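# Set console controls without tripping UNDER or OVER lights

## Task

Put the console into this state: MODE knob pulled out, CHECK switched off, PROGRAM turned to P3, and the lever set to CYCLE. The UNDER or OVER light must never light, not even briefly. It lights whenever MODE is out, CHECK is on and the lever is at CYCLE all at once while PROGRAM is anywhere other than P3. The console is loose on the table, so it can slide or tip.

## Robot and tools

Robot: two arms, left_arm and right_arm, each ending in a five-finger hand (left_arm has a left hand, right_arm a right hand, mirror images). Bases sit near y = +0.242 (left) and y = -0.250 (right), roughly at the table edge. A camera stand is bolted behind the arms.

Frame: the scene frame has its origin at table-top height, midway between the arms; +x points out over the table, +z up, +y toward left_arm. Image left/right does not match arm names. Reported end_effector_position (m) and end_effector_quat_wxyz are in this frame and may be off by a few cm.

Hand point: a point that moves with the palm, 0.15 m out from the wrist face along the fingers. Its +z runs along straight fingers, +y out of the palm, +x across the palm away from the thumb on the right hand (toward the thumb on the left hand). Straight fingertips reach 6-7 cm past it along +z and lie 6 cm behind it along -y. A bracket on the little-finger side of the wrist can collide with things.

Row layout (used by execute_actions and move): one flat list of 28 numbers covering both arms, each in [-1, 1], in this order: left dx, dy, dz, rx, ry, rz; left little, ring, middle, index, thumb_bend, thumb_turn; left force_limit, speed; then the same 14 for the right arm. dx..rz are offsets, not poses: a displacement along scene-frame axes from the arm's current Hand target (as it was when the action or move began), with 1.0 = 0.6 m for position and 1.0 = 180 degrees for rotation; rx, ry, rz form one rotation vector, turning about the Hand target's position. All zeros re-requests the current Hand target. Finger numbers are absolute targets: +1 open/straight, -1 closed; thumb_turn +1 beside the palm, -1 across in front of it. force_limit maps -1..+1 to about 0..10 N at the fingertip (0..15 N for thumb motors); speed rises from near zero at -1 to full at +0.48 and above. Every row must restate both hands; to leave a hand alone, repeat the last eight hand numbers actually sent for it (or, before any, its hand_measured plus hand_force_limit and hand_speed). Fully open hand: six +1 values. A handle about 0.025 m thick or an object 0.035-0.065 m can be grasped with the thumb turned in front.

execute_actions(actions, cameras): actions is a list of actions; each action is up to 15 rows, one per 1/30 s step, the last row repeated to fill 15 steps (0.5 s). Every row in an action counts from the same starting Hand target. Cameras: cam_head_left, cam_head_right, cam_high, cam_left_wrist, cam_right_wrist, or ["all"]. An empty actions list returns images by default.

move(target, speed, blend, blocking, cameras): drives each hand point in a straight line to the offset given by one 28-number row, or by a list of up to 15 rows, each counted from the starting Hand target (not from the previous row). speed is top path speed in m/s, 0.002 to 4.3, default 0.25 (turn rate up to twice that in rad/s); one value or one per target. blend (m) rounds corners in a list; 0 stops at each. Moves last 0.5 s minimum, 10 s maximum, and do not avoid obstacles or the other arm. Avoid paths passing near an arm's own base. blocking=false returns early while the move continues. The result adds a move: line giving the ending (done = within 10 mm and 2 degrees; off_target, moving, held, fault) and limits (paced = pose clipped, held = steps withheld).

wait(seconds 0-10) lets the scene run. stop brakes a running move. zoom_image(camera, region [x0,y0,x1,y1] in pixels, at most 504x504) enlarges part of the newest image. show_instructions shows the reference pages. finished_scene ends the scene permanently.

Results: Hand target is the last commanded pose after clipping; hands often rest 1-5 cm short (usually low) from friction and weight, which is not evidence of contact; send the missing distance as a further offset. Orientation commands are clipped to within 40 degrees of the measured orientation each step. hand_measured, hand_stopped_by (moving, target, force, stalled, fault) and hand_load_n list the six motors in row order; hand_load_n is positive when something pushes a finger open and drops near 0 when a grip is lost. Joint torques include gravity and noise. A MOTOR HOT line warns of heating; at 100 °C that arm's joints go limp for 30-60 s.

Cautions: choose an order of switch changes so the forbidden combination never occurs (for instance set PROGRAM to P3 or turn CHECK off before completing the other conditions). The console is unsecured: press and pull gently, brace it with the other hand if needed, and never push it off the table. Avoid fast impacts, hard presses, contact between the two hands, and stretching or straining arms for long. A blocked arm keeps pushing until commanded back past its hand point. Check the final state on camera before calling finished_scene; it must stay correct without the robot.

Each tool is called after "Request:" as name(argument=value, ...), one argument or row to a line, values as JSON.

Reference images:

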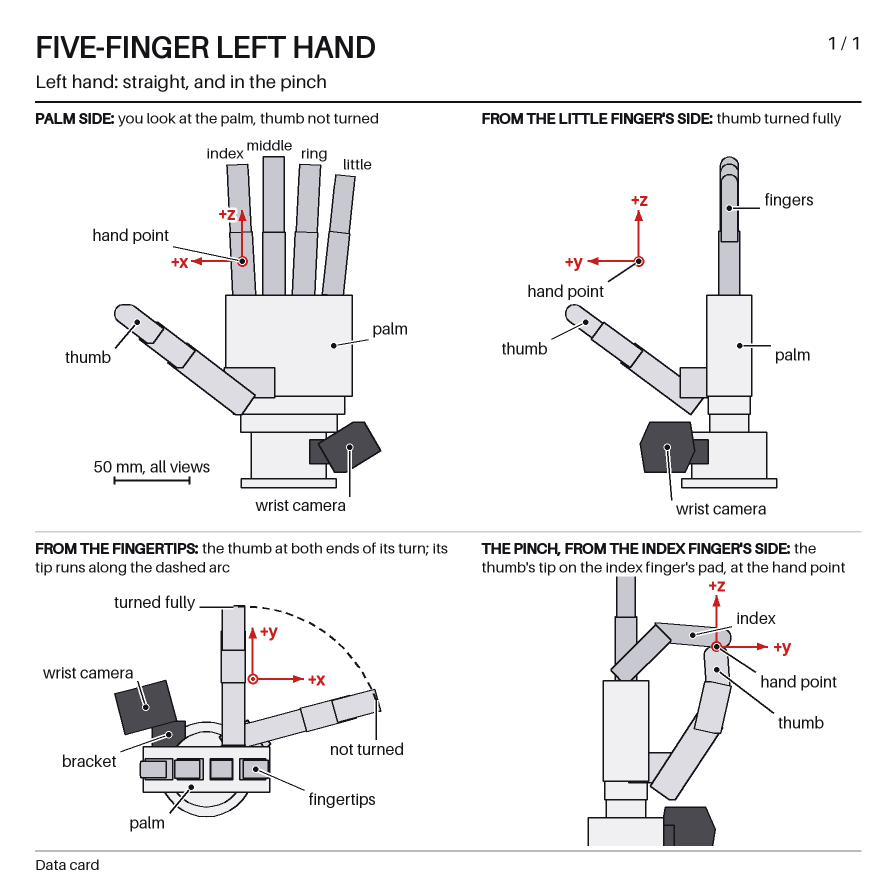

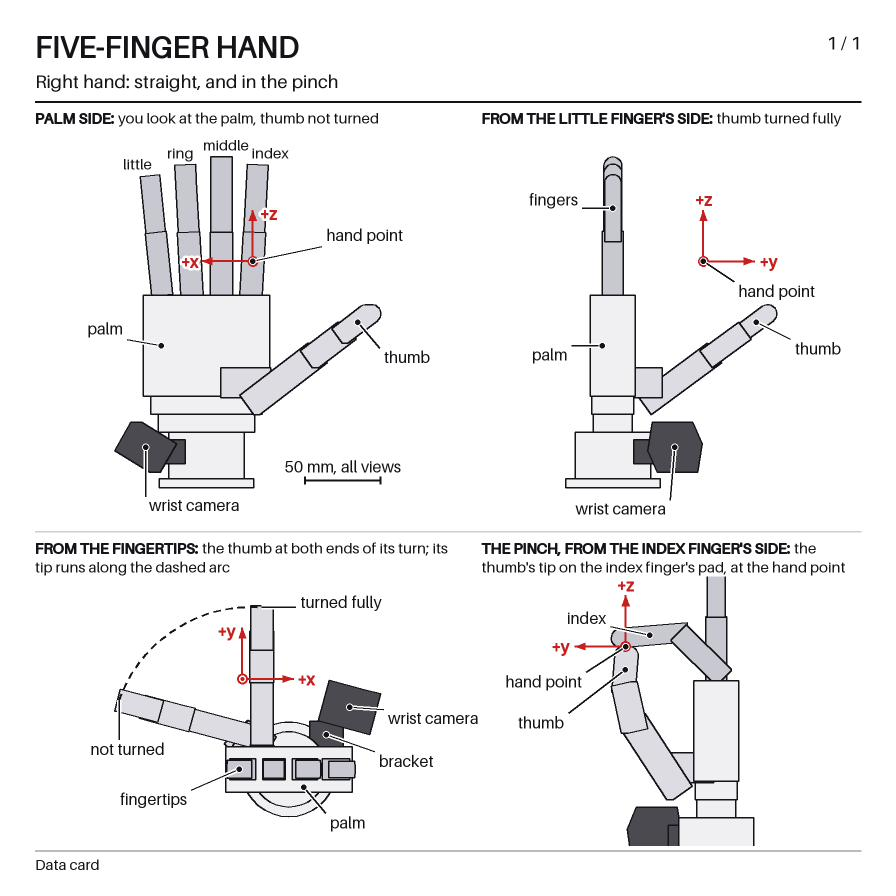

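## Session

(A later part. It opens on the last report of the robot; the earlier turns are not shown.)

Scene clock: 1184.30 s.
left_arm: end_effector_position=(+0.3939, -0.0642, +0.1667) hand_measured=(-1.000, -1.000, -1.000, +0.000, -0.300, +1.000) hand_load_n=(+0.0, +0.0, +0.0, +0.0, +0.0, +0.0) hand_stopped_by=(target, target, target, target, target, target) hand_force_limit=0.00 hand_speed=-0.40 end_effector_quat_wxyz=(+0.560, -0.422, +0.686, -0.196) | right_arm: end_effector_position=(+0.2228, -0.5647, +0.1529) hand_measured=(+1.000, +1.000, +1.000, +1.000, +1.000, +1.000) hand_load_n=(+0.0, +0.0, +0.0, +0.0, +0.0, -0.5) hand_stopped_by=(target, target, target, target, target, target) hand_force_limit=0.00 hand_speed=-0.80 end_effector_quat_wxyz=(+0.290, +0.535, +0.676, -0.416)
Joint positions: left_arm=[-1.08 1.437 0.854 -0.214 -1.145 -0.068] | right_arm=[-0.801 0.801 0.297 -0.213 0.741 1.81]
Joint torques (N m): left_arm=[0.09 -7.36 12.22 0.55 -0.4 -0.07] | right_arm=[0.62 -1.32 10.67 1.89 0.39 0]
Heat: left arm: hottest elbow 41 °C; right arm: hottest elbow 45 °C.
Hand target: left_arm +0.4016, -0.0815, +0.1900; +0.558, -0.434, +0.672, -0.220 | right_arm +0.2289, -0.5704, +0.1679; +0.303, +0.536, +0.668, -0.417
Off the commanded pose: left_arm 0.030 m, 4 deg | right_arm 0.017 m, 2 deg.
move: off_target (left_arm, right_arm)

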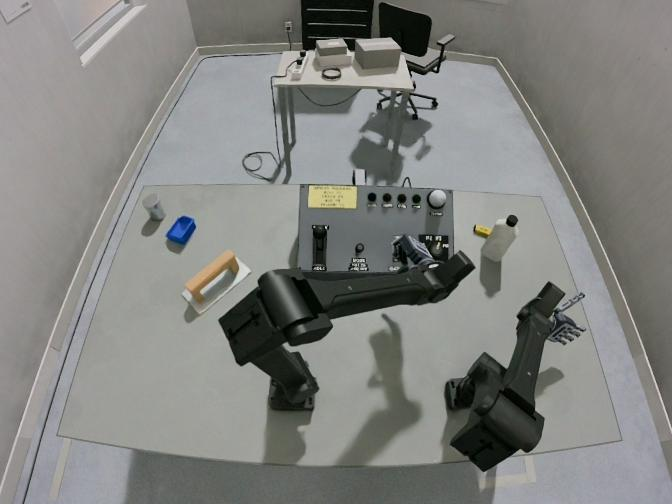

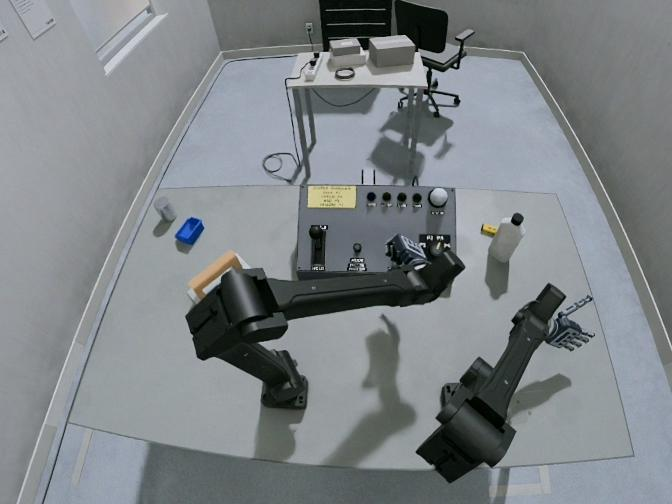

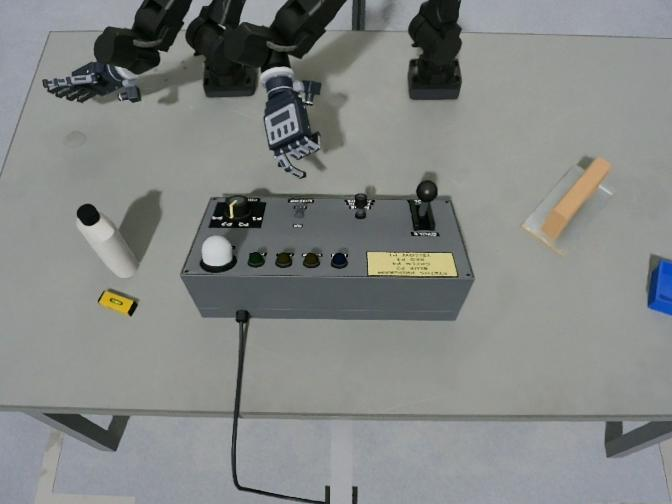

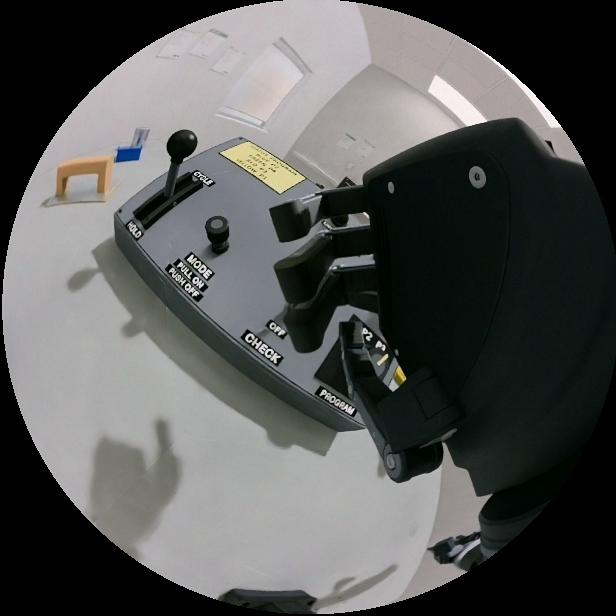

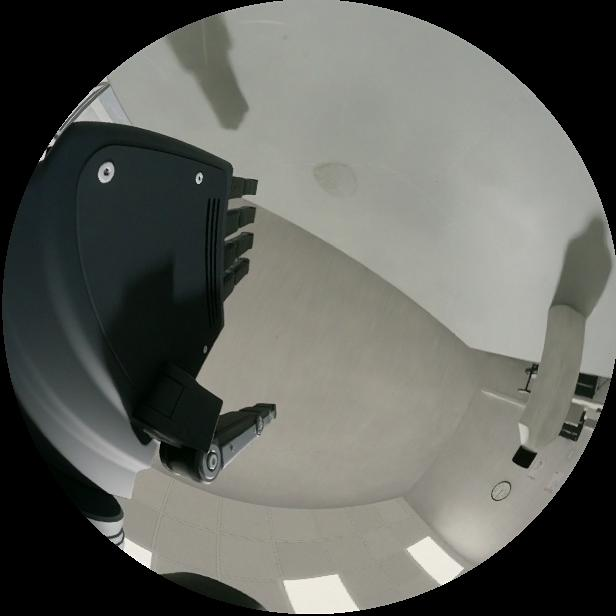

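Request:
move(
  target=[
    [0.02,-0.006,0.2,0,0,0,-1,-1,-1,0,-0.3,1,0,-0.4,0,0,0,0,0,0,1,1,1,1,1,1,0,-0.8],
    [0.08,-0.006,0.22,-0.1637,0.3785,0.1156,1,1,1,1,1,1,0,-0.4,0,0,0,0,0,0,1,1,1,1,1,1,0,-0.8],
  ],
  speed=0.2,
  blend=[0.03,0],
  cameras=["all"],
)

Scene clock: 1287.97 s.
left_arm: end_effector_position=(+0.4357, -0.0834, +0.3074) hand_measured=(+1.000, +1.000, +1.000, +1.000, +1.000, +1.000) hand_load_n=(+0.0, +0.0, +0.0, +0.0, +0.0, +0.0) hand_stopped_by=(target, target, target, target, target, target) hand_force_limit=0.00 hand_speed=-0.40 end_effector_quat_wxyz=(+0.000, +0.700, -0.714, +0.013) | right_arm: end_effector_position=(+0.2228, -0.5647, +0.1529) hand_measured=(+1.000, +1.000, +1.000, +1.000, +1.000, +1.000) hand_load_n=(+0.0, +0.0, +0.0, +0.0, +0.0, +0.0) hand_stopped_by=(target, target, target, target, target, target) hand_force_limit=0.00 hand_speed=-0.80 end_effector_quat_wxyz=(+0.290, +0.535, +0.676, -0.416)
Joint positions: left_arm=[-0.594 1.778 1.919 -1.686 0.006 -0.544] | right_arm=[-0.801 0.801 0.297 -0.213 0.741 1.81]
Joint torques (N m): left_arm=[1.2 -10.58 13.2 -0.05 0.19 -0.04] | right_arm=[0.56 -1.14 10.74 1.74 0.39 -0.04]
Heat: left arm: hottest elbow 50 °C; right arm: hottest elbow 46 °C.
Hand target: left_arm +0.4496, -0.0850, +0.3219; +0.000, +0.707, -0.707, -0.001 | right_arm +0.2289, -0.5704, +0.1679; +0.303, +0.536, +0.668, -0.417
Off the commanded pose: left_arm 0.020 m, 2 deg | right_arm 0.017 m, 2 deg.
joint sent to its limit (left arm) — joint 4 (wrist pitch), lower limit. The joint targets are off in orientation, not in position.
move: off_target (left_arm, right_arm); target 2's new numbers were sent with left_arm's hand 0.020 m and 2 deg from that target

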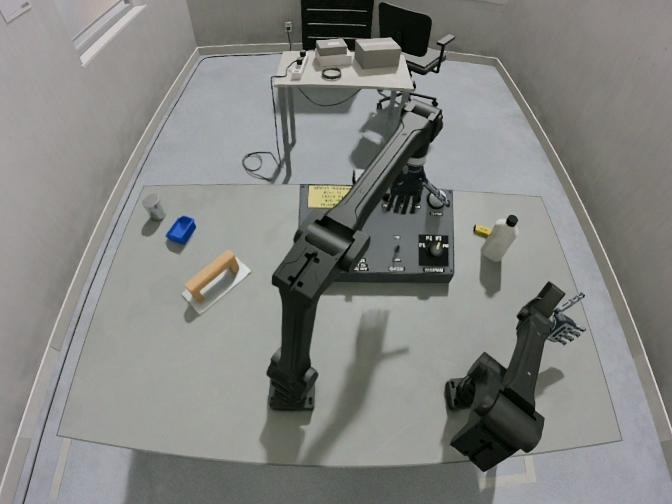

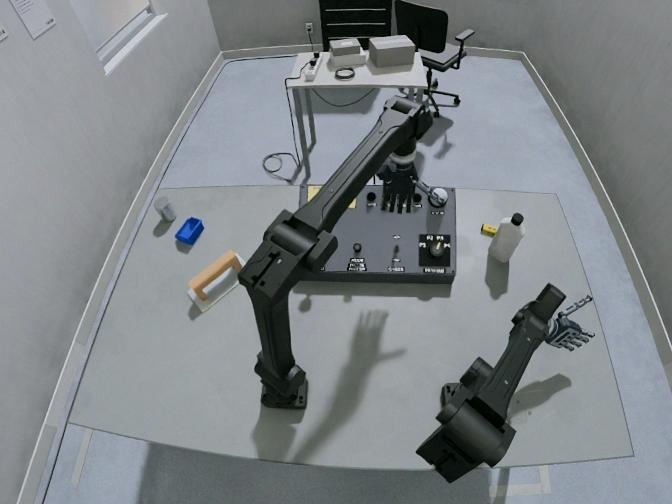

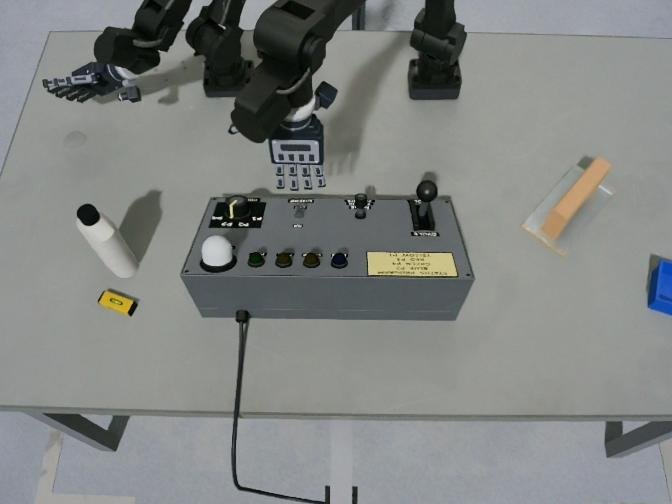

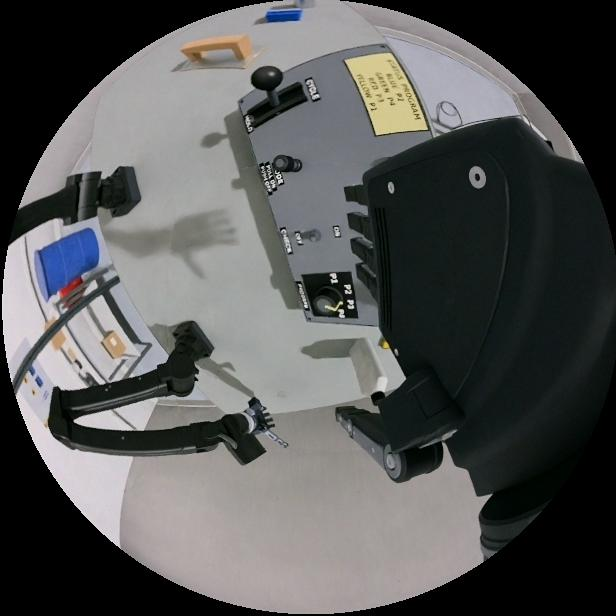

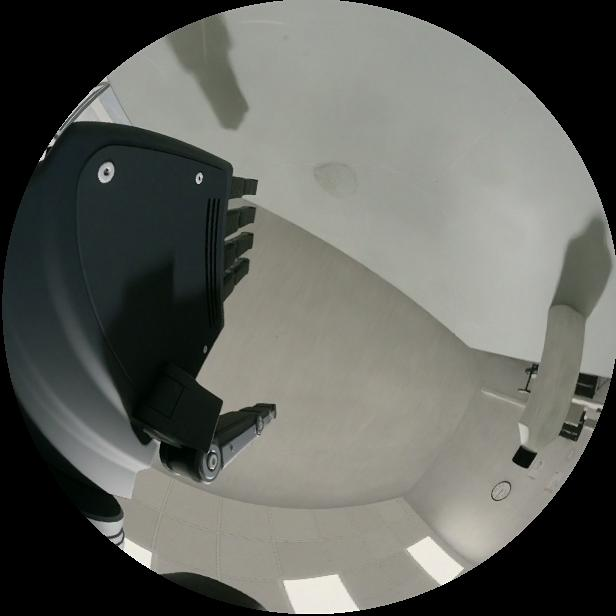

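Request:
zoom_image(
  camera="cam_left_wrist",
  region=[270, 200, 370, 280],
)

Request:
zoom_image(
  camera="cam_high",
  region=[265, 165, 335, 235],
)

Request:
zoom_image(
  camera="cam_head_right",
  region=[330, 200, 450, 290],
)

Scaled by 5.040 from the camera's 616x616 image, which has a finer 880x880 frame.

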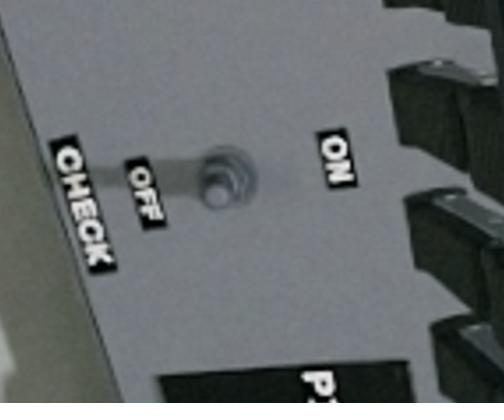

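Scaled by 7.200.

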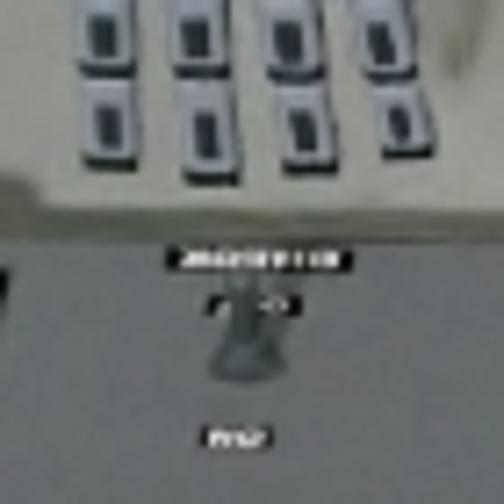

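Scaled by 4.200.

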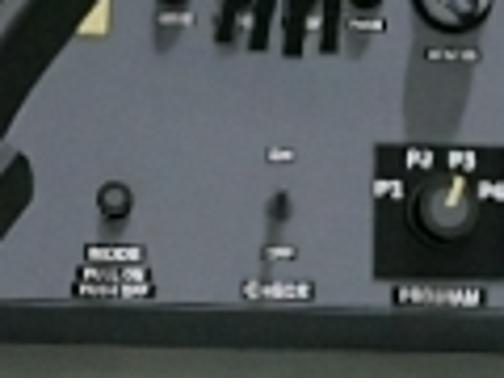

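Request:
move(
  target=[0.003,0,-0.15,0,0,0,1,1,1,1,1,1,0,-0.4,0,0,0,0,0,0,1,1,1,1,1,1,0,-0.8],
  speed=0.15,
  cameras=["cam_high","cam_left_wrist","cam_head_right"],
)

Scene clock: 1319.80 s.
left_arm: end_effector_position=(+0.4442, -0.0877, +0.2310) hand_measured=(+1.000, +1.000, +1.000, +1.000, +1.000, +1.000) hand_load_n=(+0.0, +0.0, +0.0, +0.0, +0.0, +0.0) hand_stopped_by=(target, target, target, target, target, target) hand_force_limit=0.00 hand_speed=-0.40 end_effector_quat_wxyz=(+0.002, +0.700, -0.714, -0.007) | right_arm: end_effector_position=(+0.2228, -0.5647, +0.1529) hand_measured=(+1.000, +1.000, +1.000, +1.000, +1.000, +1.000) hand_load_n=(+0.0, +0.0, +0.0, +0.0, +0.0, +0.0) hand_stopped_by=(target, target, target, target, target, target) hand_force_limit=0.00 hand_speed=-0.80 end_effector_quat_wxyz=(+0.290, +0.535, +0.676, -0.416)
Joint positions: left_arm=[-0.594 1.826 1.782 -1.541 0.001 -0.544] | right_arm=[-0.801 0.801 0.297 -0.213 0.741 1.81]
Joint torques (N m): left_arm=[1.61 -12.04 8.73 0.27 0.05 0.01] | right_arm=[0.44 -1.49 10.63 1.83 0.41 -0.03]
Heat: left arm: hottest elbow 55 °C; right arm: hottest elbow 46 °C.
Hand target: left_arm +0.4515, -0.0850, +0.2319; +0.000, +0.707, -0.707, -0.001 | right_arm +0.2289, -0.5704, +0.1679; +0.303, +0.536, +0.668, -0.417
Off the commanded pose: left_arm 0.008 m, 1 deg | right_arm 0.017 m, 2 deg.
move: off_target (right_arm)
Images, in order (width x height): cam_head_right 672x504, cam_high 672x504, cam_left_wrist 616x616.

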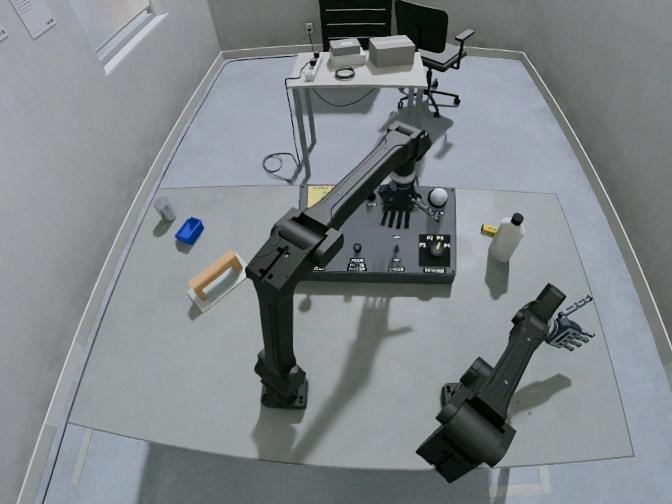

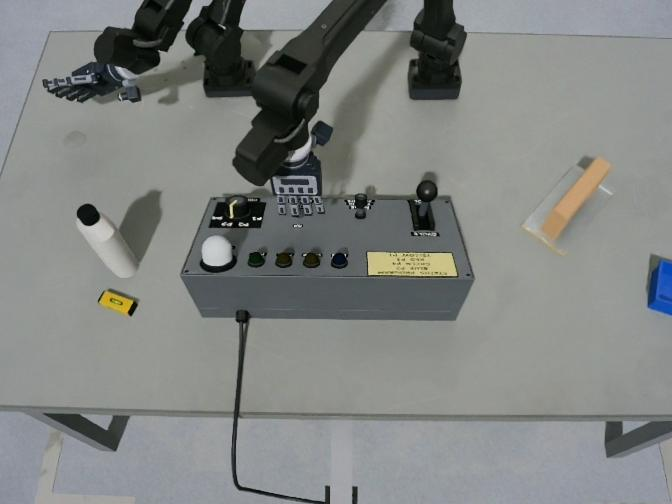

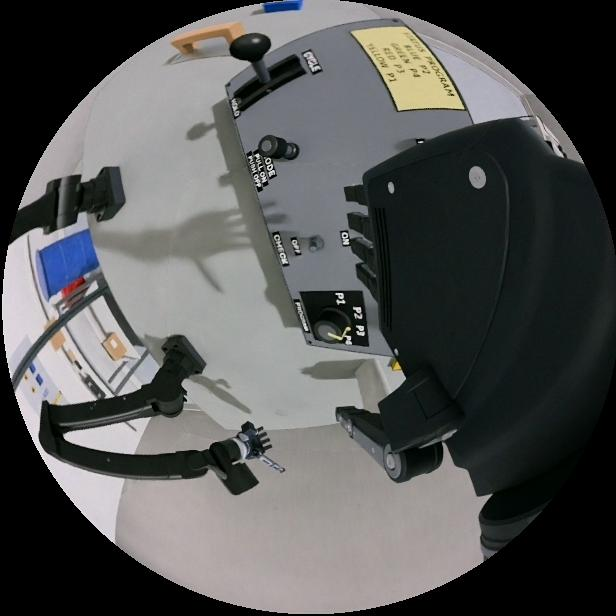

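Request:
move(
  target=[0.0,0,-0.05,0,0,0,1,1,1,1,1,1,0,-0.4,0,0,0,0,0,0,1,1,1,1,1,1,0,-0.8],
  speed=0.1,
  cameras=["cam_high","cam_left_wrist"],
)

Request:
zoom_image(
  camera="cam_left_wrist",
  region=[270, 170, 410, 310],
)

Request:
zoom_image(
  camera="cam_high",
  region=[260, 170, 340, 240],
)

Scene clock: 1328.33 s.
left_arm: end_effector_position=(+0.4450, -0.0882, +0.2056) hand_measured=(+1.000, +1.000, +1.000, +1.000, +1.000, +1.000) hand_load_n=(+0.0, +0.0, +0.0, +0.0, +0.0, +0.0) hand_stopped_by=(target, target, target, target, target, target) hand_force_limit=0.00 hand_speed=-0.40 end_effector_quat_wxyz=(+0.001, +0.700, -0.714, -0.002) | right_arm: end_effector_position=(+0.2228, -0.5647, +0.1529) hand_measured=(+1.000, +1.000, +1.000, +1.000, +1.000, +1.000) hand_load_n=(+0.0, +0.0, -0.5, +0.0, +0.0, -0.5) hand_stopped_by=(target, target, target, target, target, target) hand_force_limit=0.00 hand_speed=-0.80 end_effector_quat_wxyz=(+0.290, +0.535, +0.676, -0.416)
Joint positions: left_arm=[-0.594 1.826 1.716 -1.465 0.001 -0.544] | right_arm=[-0.801 0.801 0.297 -0.213 0.741 1.81]
Joint torques (N m): left_arm=[0.67 -11.4 8.43 0.39 -0.01 0.02] | right_arm=[0.62 -0.97 10.77 1.83 0.4 -0.01]
Heat: left arm: hottest elbow 53 °C; right arm: hottest elbow 46 °C.
Hand target: left_arm +0.4514, -0.0850, +0.2019; +0.000, +0.707, -0.707, -0.001 | right_arm +0.2289, -0.5704, +0.1679; +0.303, +0.536, +0.668, -0.417
Off the commanded pose: left_arm 0.008 m, 1 deg | right_arm 0.017 m, 2 deg.
move: off_target (right_arm)
Images, in order (width x height): cam_high 672x504, cam_left_wrist 616x616.

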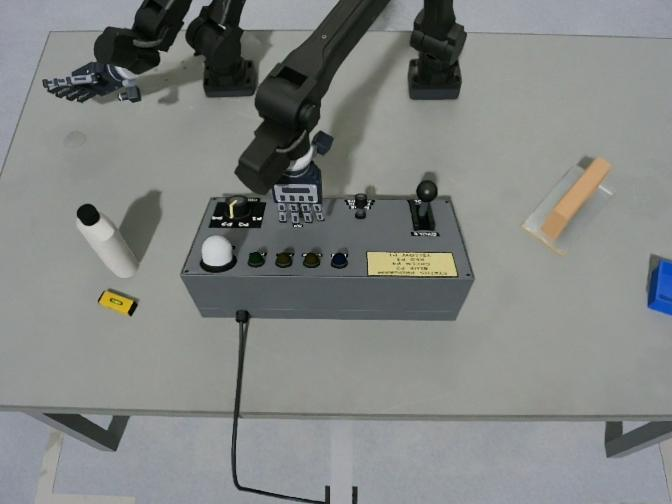

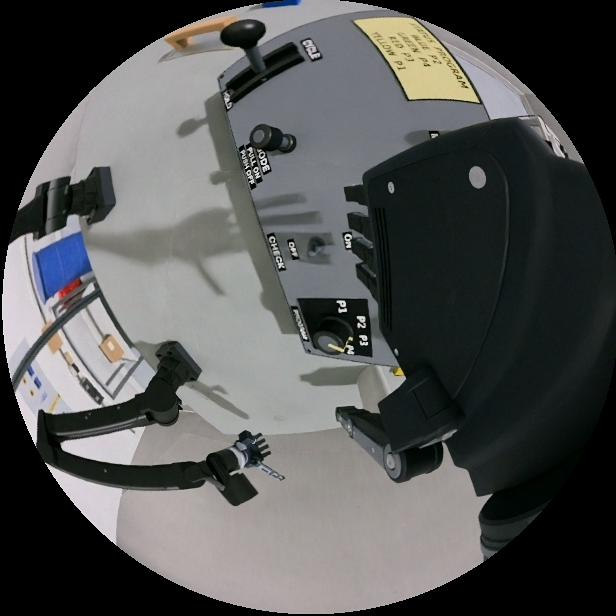

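Scaled by 3.600 from the camera's 616x616 image, which has a finer 880x880 frame.

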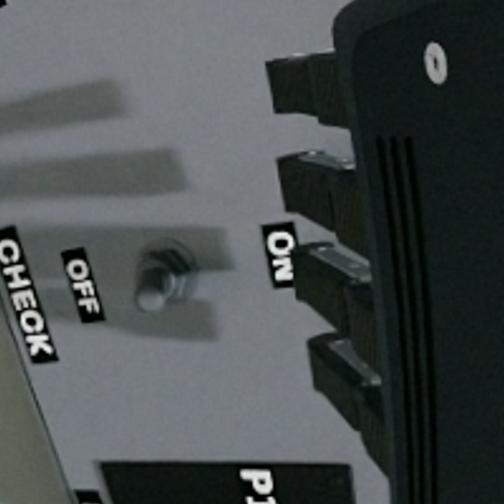

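Scaled by 6.300.

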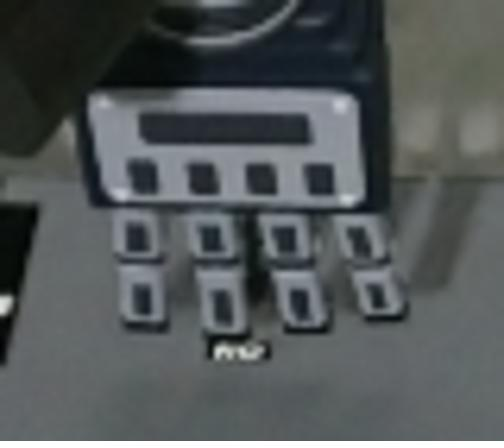

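Request:
move(
  target=[-0.0382,0,-0.0165,0,0,0,1,1,1,1,1,1,0,-0.4,0,0,0,0,0,0,1,1,1,1,1,1,0,-0.8],
  speed=0.06,
  cameras=["cam_high","cam_left_wrist"],
)

Request:
zoom_image(
  camera="cam_left_wrist",
  region=[270, 170, 410, 310],
)

Scene clock: 1342.67 s.
left_arm: end_effector_position=(+0.4302, -0.0797, +0.1825) hand_measured=(+1.000, +1.000, +1.000, +1.000, +1.000, +1.000) hand_load_n=(+0.0, +0.0, -0.5, +0.0, +0.0, +0.0) hand_stopped_by=(target, target, target, target, target, target) hand_force_limit=0.00 hand_speed=-0.40 end_effector_quat_wxyz=(+0.004, +0.706, -0.708, -0.015) | right_arm: end_effector_position=(+0.2228, -0.5647, +0.1529) hand_measured=(+1.000, +1.000, +1.000, +1.000, +1.000, +1.000) hand_load_n=(+0.0, +0.0, +0.0, +0.0, +0.0, +0.0) hand_stopped_by=(target, target, target, target, target, target) hand_force_limit=0.00 hand_speed=-0.80 end_effector_quat_wxyz=(+0.290, +0.535, +0.676, -0.416)
Joint positions: left_arm=[-0.594 1.806 1.625 -1.42 0.002 -0.56] | right_arm=[-0.801 0.801 0.297 -0.213 0.741 1.81]
Joint torques (N m): left_arm=[-0.32 -13.68 8.02 0.27 0 -0.06] | right_arm=[0.91 -1.14 10.71 1.78 0.39 -0.02]
Heat: left arm: hottest elbow 51 °C; right arm: hottest elbow 46 °C.
Hand target: left_arm +0.4286, -0.0851, +0.1920; +0.000, +0.707, -0.707, -0.001 | right_arm +0.2289, -0.5704, +0.1679; +0.303, +0.536, +0.668, -0.417
Off the commanded pose: left_arm 0.011 m, 2 deg | right_arm 0.017 m, 2 deg.
move: off_target (left_arm, right_arm)
Images, in order (width x height): cam_high 672x504, cam_left_wrist 616x616.

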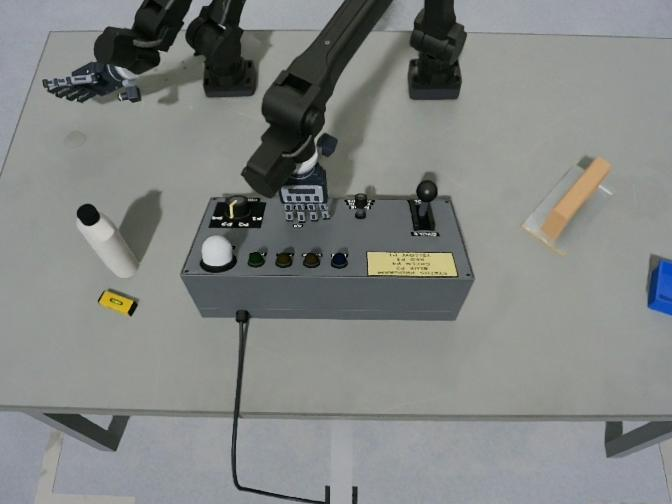

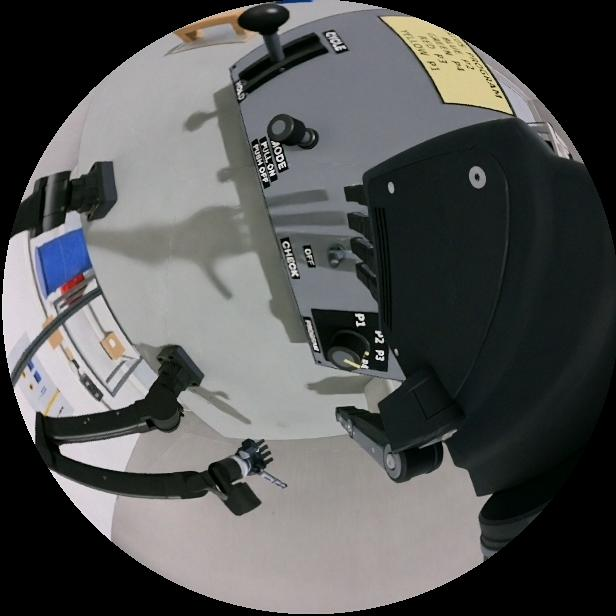

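Scaled by 3.600 from the camera's 616x616 image, which has a finer 880x880 frame.

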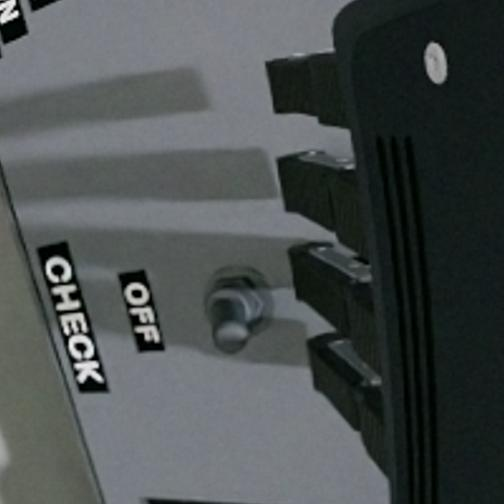

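Request:
zoom_image(
  camera="cam_high",
  region=[270, 180, 340, 240],
)

Scaled by 7.200.

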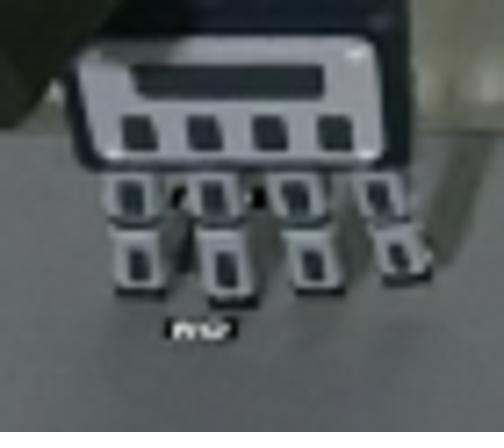

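Request:
move(
  target=[
    [0.0167,0,0.15,0,0,0,1,1,1,1,1,1,0,-0.4,0,0,0,0,0,0,1,1,1,1,1,1,0,-0.8],
    [0.099,0.0385,0.16,0,0,-0.5,-1,-1,-1,0,1,1,0,-0.4,0,0,0,0,0,0,1,1,1,1,1,1,0,-0.8],
  ],
  speed=0.2,
  blend=[0.03,0],
  cameras=["all"],
)

Scene clock: 1472.63 s.
left_arm: end_effector_position=(+0.4847, -0.0494, +0.2754) hand_measured=(-1.000, -1.000, -1.000, +0.000, +1.000, +1.000) hand_load_n=(+0.0, +0.0, +0.0, +0.0, +0.0, +0.0) hand_stopped_by=(target, target, target, target, target, target) hand_force_limit=0.00 hand_speed=-0.40 end_effector_quat_wxyz=(+0.004, -0.013, +1.000, -0.002) | right_arm: end_effector_position=(+0.2228, -0.5647, +0.1529) hand_measured=(+1.000, +1.000, +1.000, +1.000, +1.000, +1.000) hand_load_n=(+0.0, +0.0, +0.5, +0.0, +0.0, +0.0) hand_stopped_by=(target, target, target, target, target, target) hand_force_limit=0.00 hand_speed=-0.80 end_effector_quat_wxyz=(+0.290, +0.535, +0.676, -0.416)
Joint positions: left_arm=[-0.656 1.928 2.051 -1.686 -0.002 0.92] | right_arm=[-0.801 0.801 0.297 -0.213 0.741 1.81]
Joint torques (N m): left_arm=[-1.44 -12.51 12.62 -0.2 0.02 0.12] | right_arm=[0.85 -0.97 10.76 1.78 0.38 -0.02]
Heat: left arm: hottest elbow 44 °C; right arm: hottest elbow 46 °C.
Hand target: left_arm +0.4880, -0.0620, +0.2880; +0.001, +0.000, +1.000, +0.000 | right_arm +0.2289, -0.5704, +0.1679; +0.303, +0.536, +0.668, -0.417
Off the commanded pose: left_arm 0.018 m, 2 deg | right_arm 0.017 m, 2 deg.
joint sent to its limit (left arm) — joint 4 (wrist pitch), lower limit. The joint targets still meet the commanded pose.
move: off_target (left_arm, right_arm); target 2's new numbers were sent with left_arm's hand 0.018 m and 2 deg from that target

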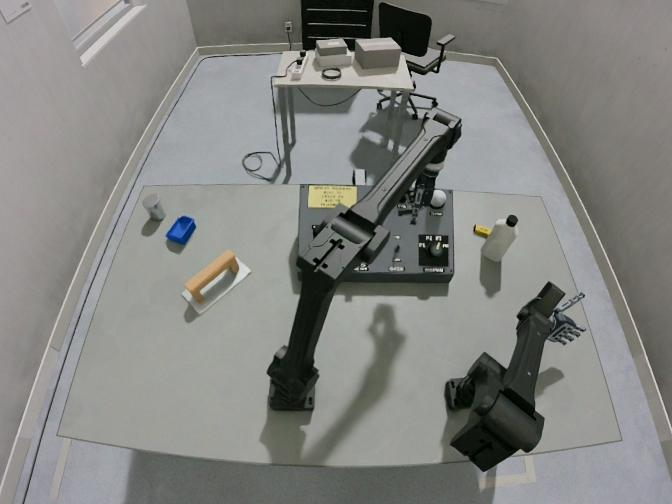

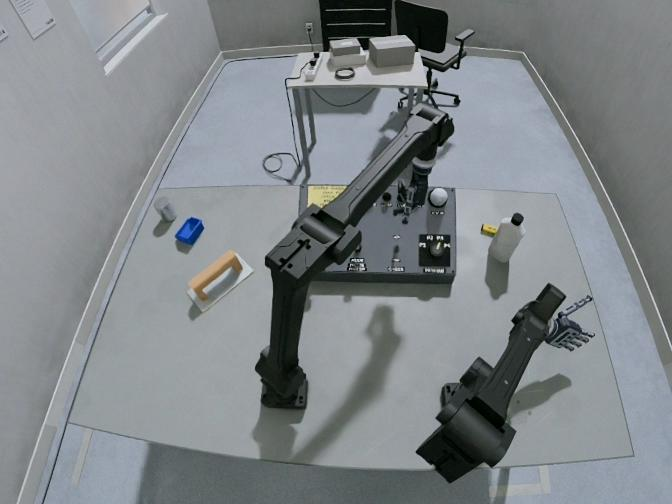

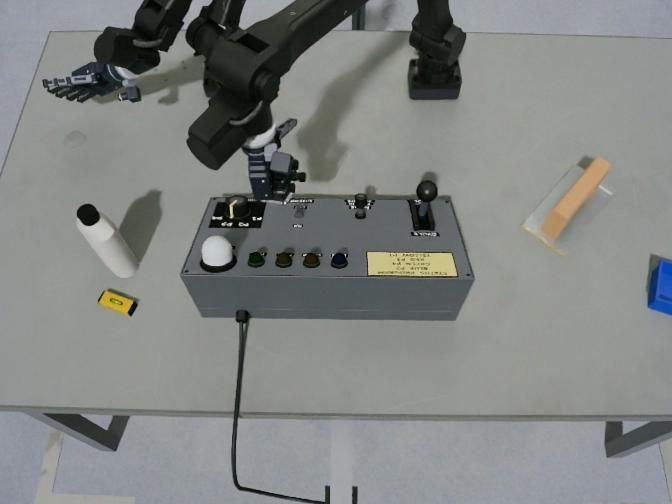

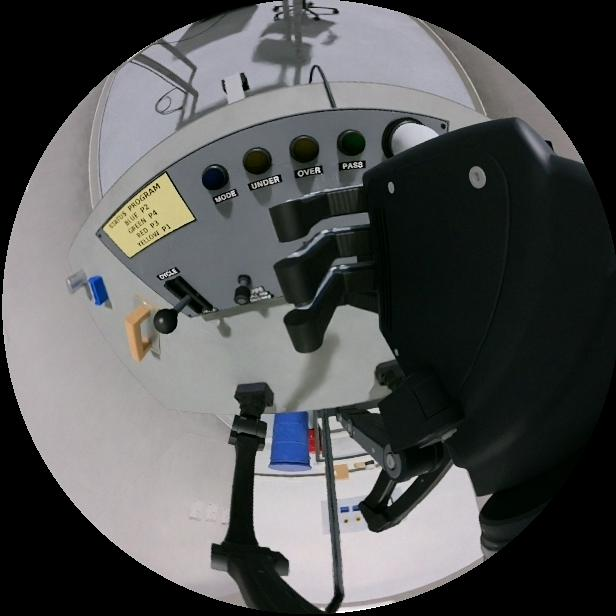

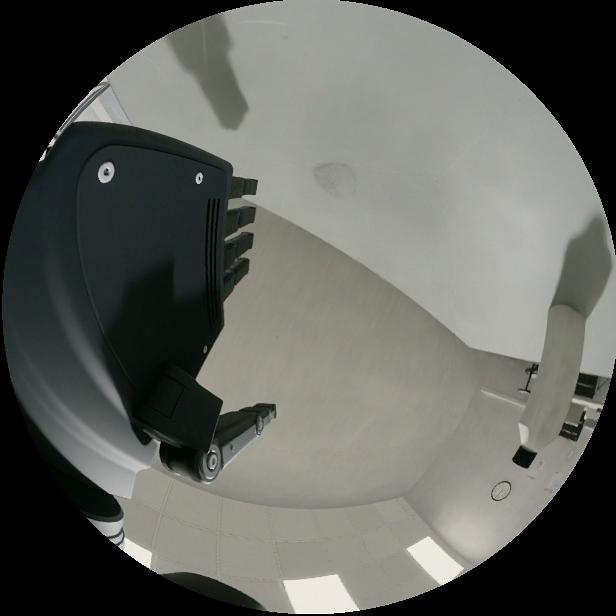

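Request:
move(
  target=[0.0,-0.0133,-0.18,0,0,0,-1,-1,-1,0,1,1,0,-0.4,0,0,0,0,0,0,1,1,1,1,1,1,0,-0.8],
  speed=0.12,
  cameras=["all"],
)

Request:
zoom_image(
  camera="cam_head_left",
  region=[340, 180, 480, 290],
)

Request:
zoom_image(
  camera="cam_head_right",
  region=[340, 180, 480, 290],
)

Request:
zoom_image(
  camera="cam_high",
  region=[240, 170, 340, 250],
)

Scene clock: 1485.40 s.
left_arm: end_effector_position=(+0.4906, -0.0596, +0.1816) hand_measured=(-1.000, -1.000, -1.000, +0.000, +1.000, +1.000) hand_load_n=(+0.0, +0.0, +0.0, +0.0, +0.0, +0.0) hand_stopped_by=(target, target, target, target, target, target) hand_force_limit=0.00 hand_speed=-0.40 end_effector_quat_wxyz=(-0.003, -0.008, +1.000, +0.003) | right_arm: end_effector_position=(+0.2228, -0.5647, +0.1529) hand_measured=(+1.000, +1.000, +1.000, +1.000, +1.000, +1.000) hand_load_n=(+0.0, +0.0, +0.0, +0.0, +0.0, -0.5) hand_stopped_by=(target, target, target, target, target, target) hand_force_limit=0.00 hand_speed=-0.80 end_effector_quat_wxyz=(+0.290, +0.535, +0.676, -0.416)
Joint positions: left_arm=[-0.665 1.971 1.868 -1.476 -0.002 0.92] | right_arm=[-0.801 0.801 0.297 -0.213 0.741 1.81]
Joint torques (N m): left_arm=[-0.44 -13.86 8.49 0.39 0.11 0.04] | right_arm=[0.62 -0.85 10.73 1.88 0.39 -0.01]
Heat: left arm: hottest elbow 46 °C; right arm: hottest elbow 46 °C.
Hand target: left_arm +0.4879, -0.0699, +0.1800; +0.000, +0.000, +1.000, +0.000 | right_arm +0.2289, -0.5704, +0.1679; +0.303, +0.536, +0.668, -0.417
Off the commanded pose: left_arm 0.011 m, 1 deg | right_arm 0.017 m, 2 deg.
move: off_target (left_arm, right_arm)

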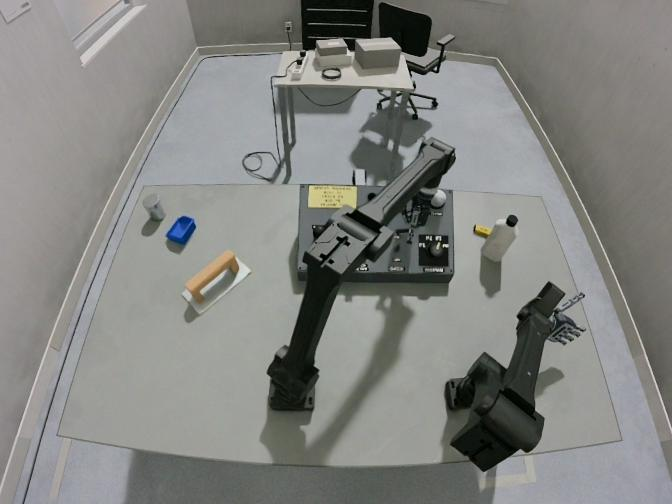

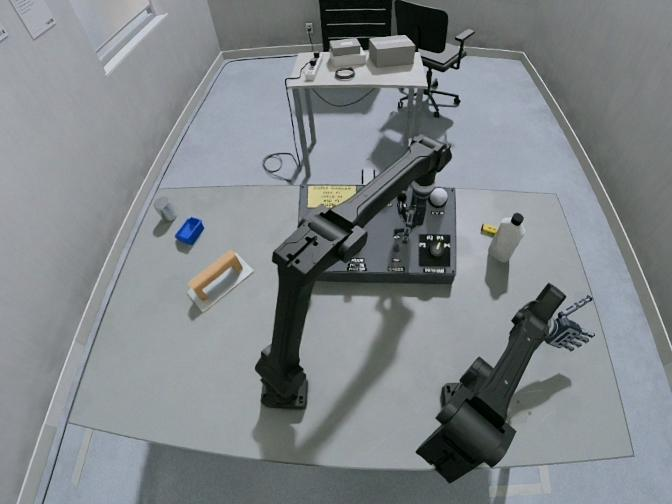

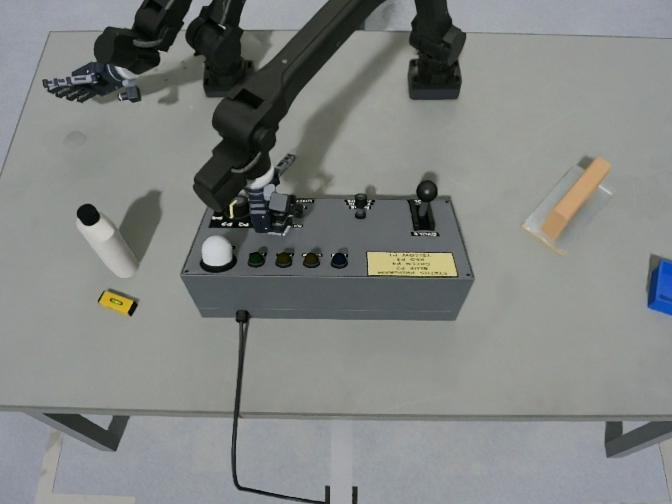

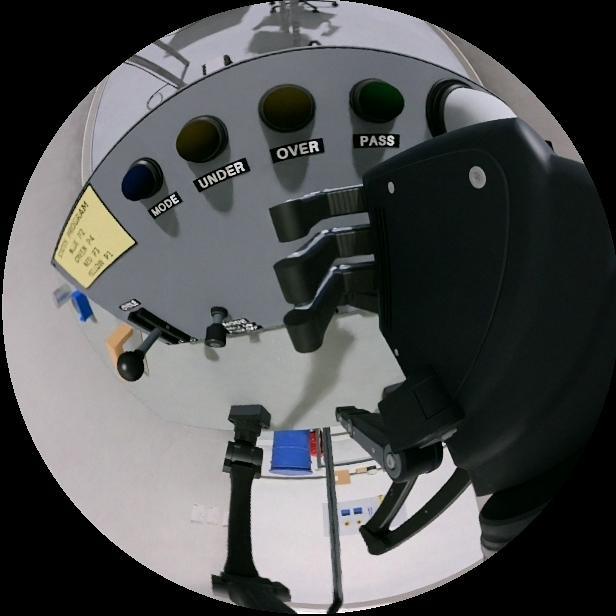

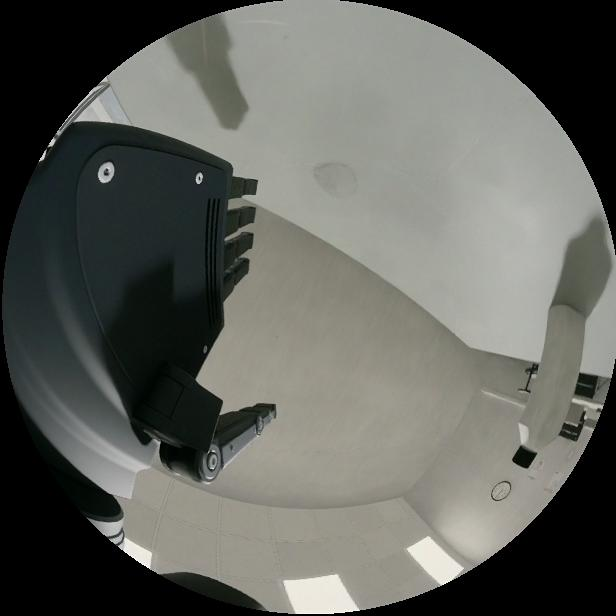

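Scaled by 3.600.

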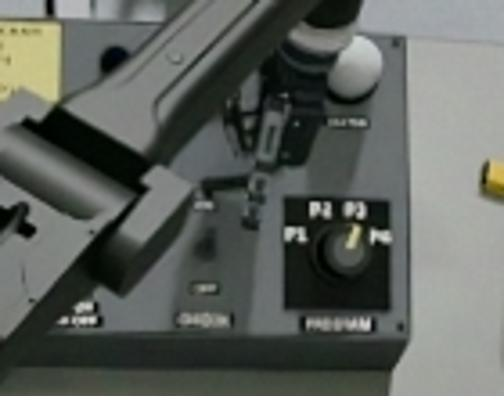

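Scaled by 3.600.

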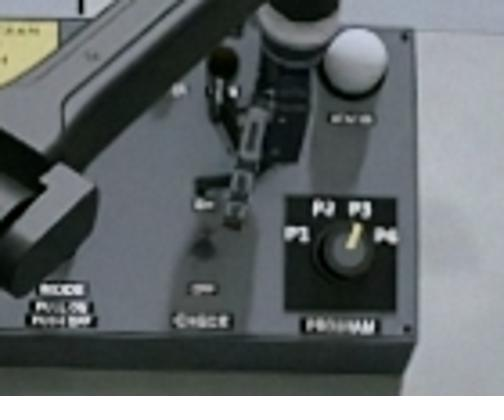

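Scaled by 5.040.

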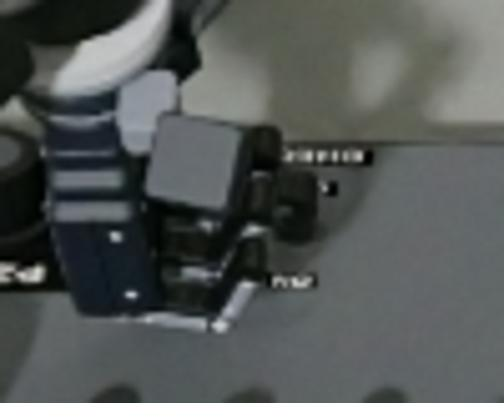

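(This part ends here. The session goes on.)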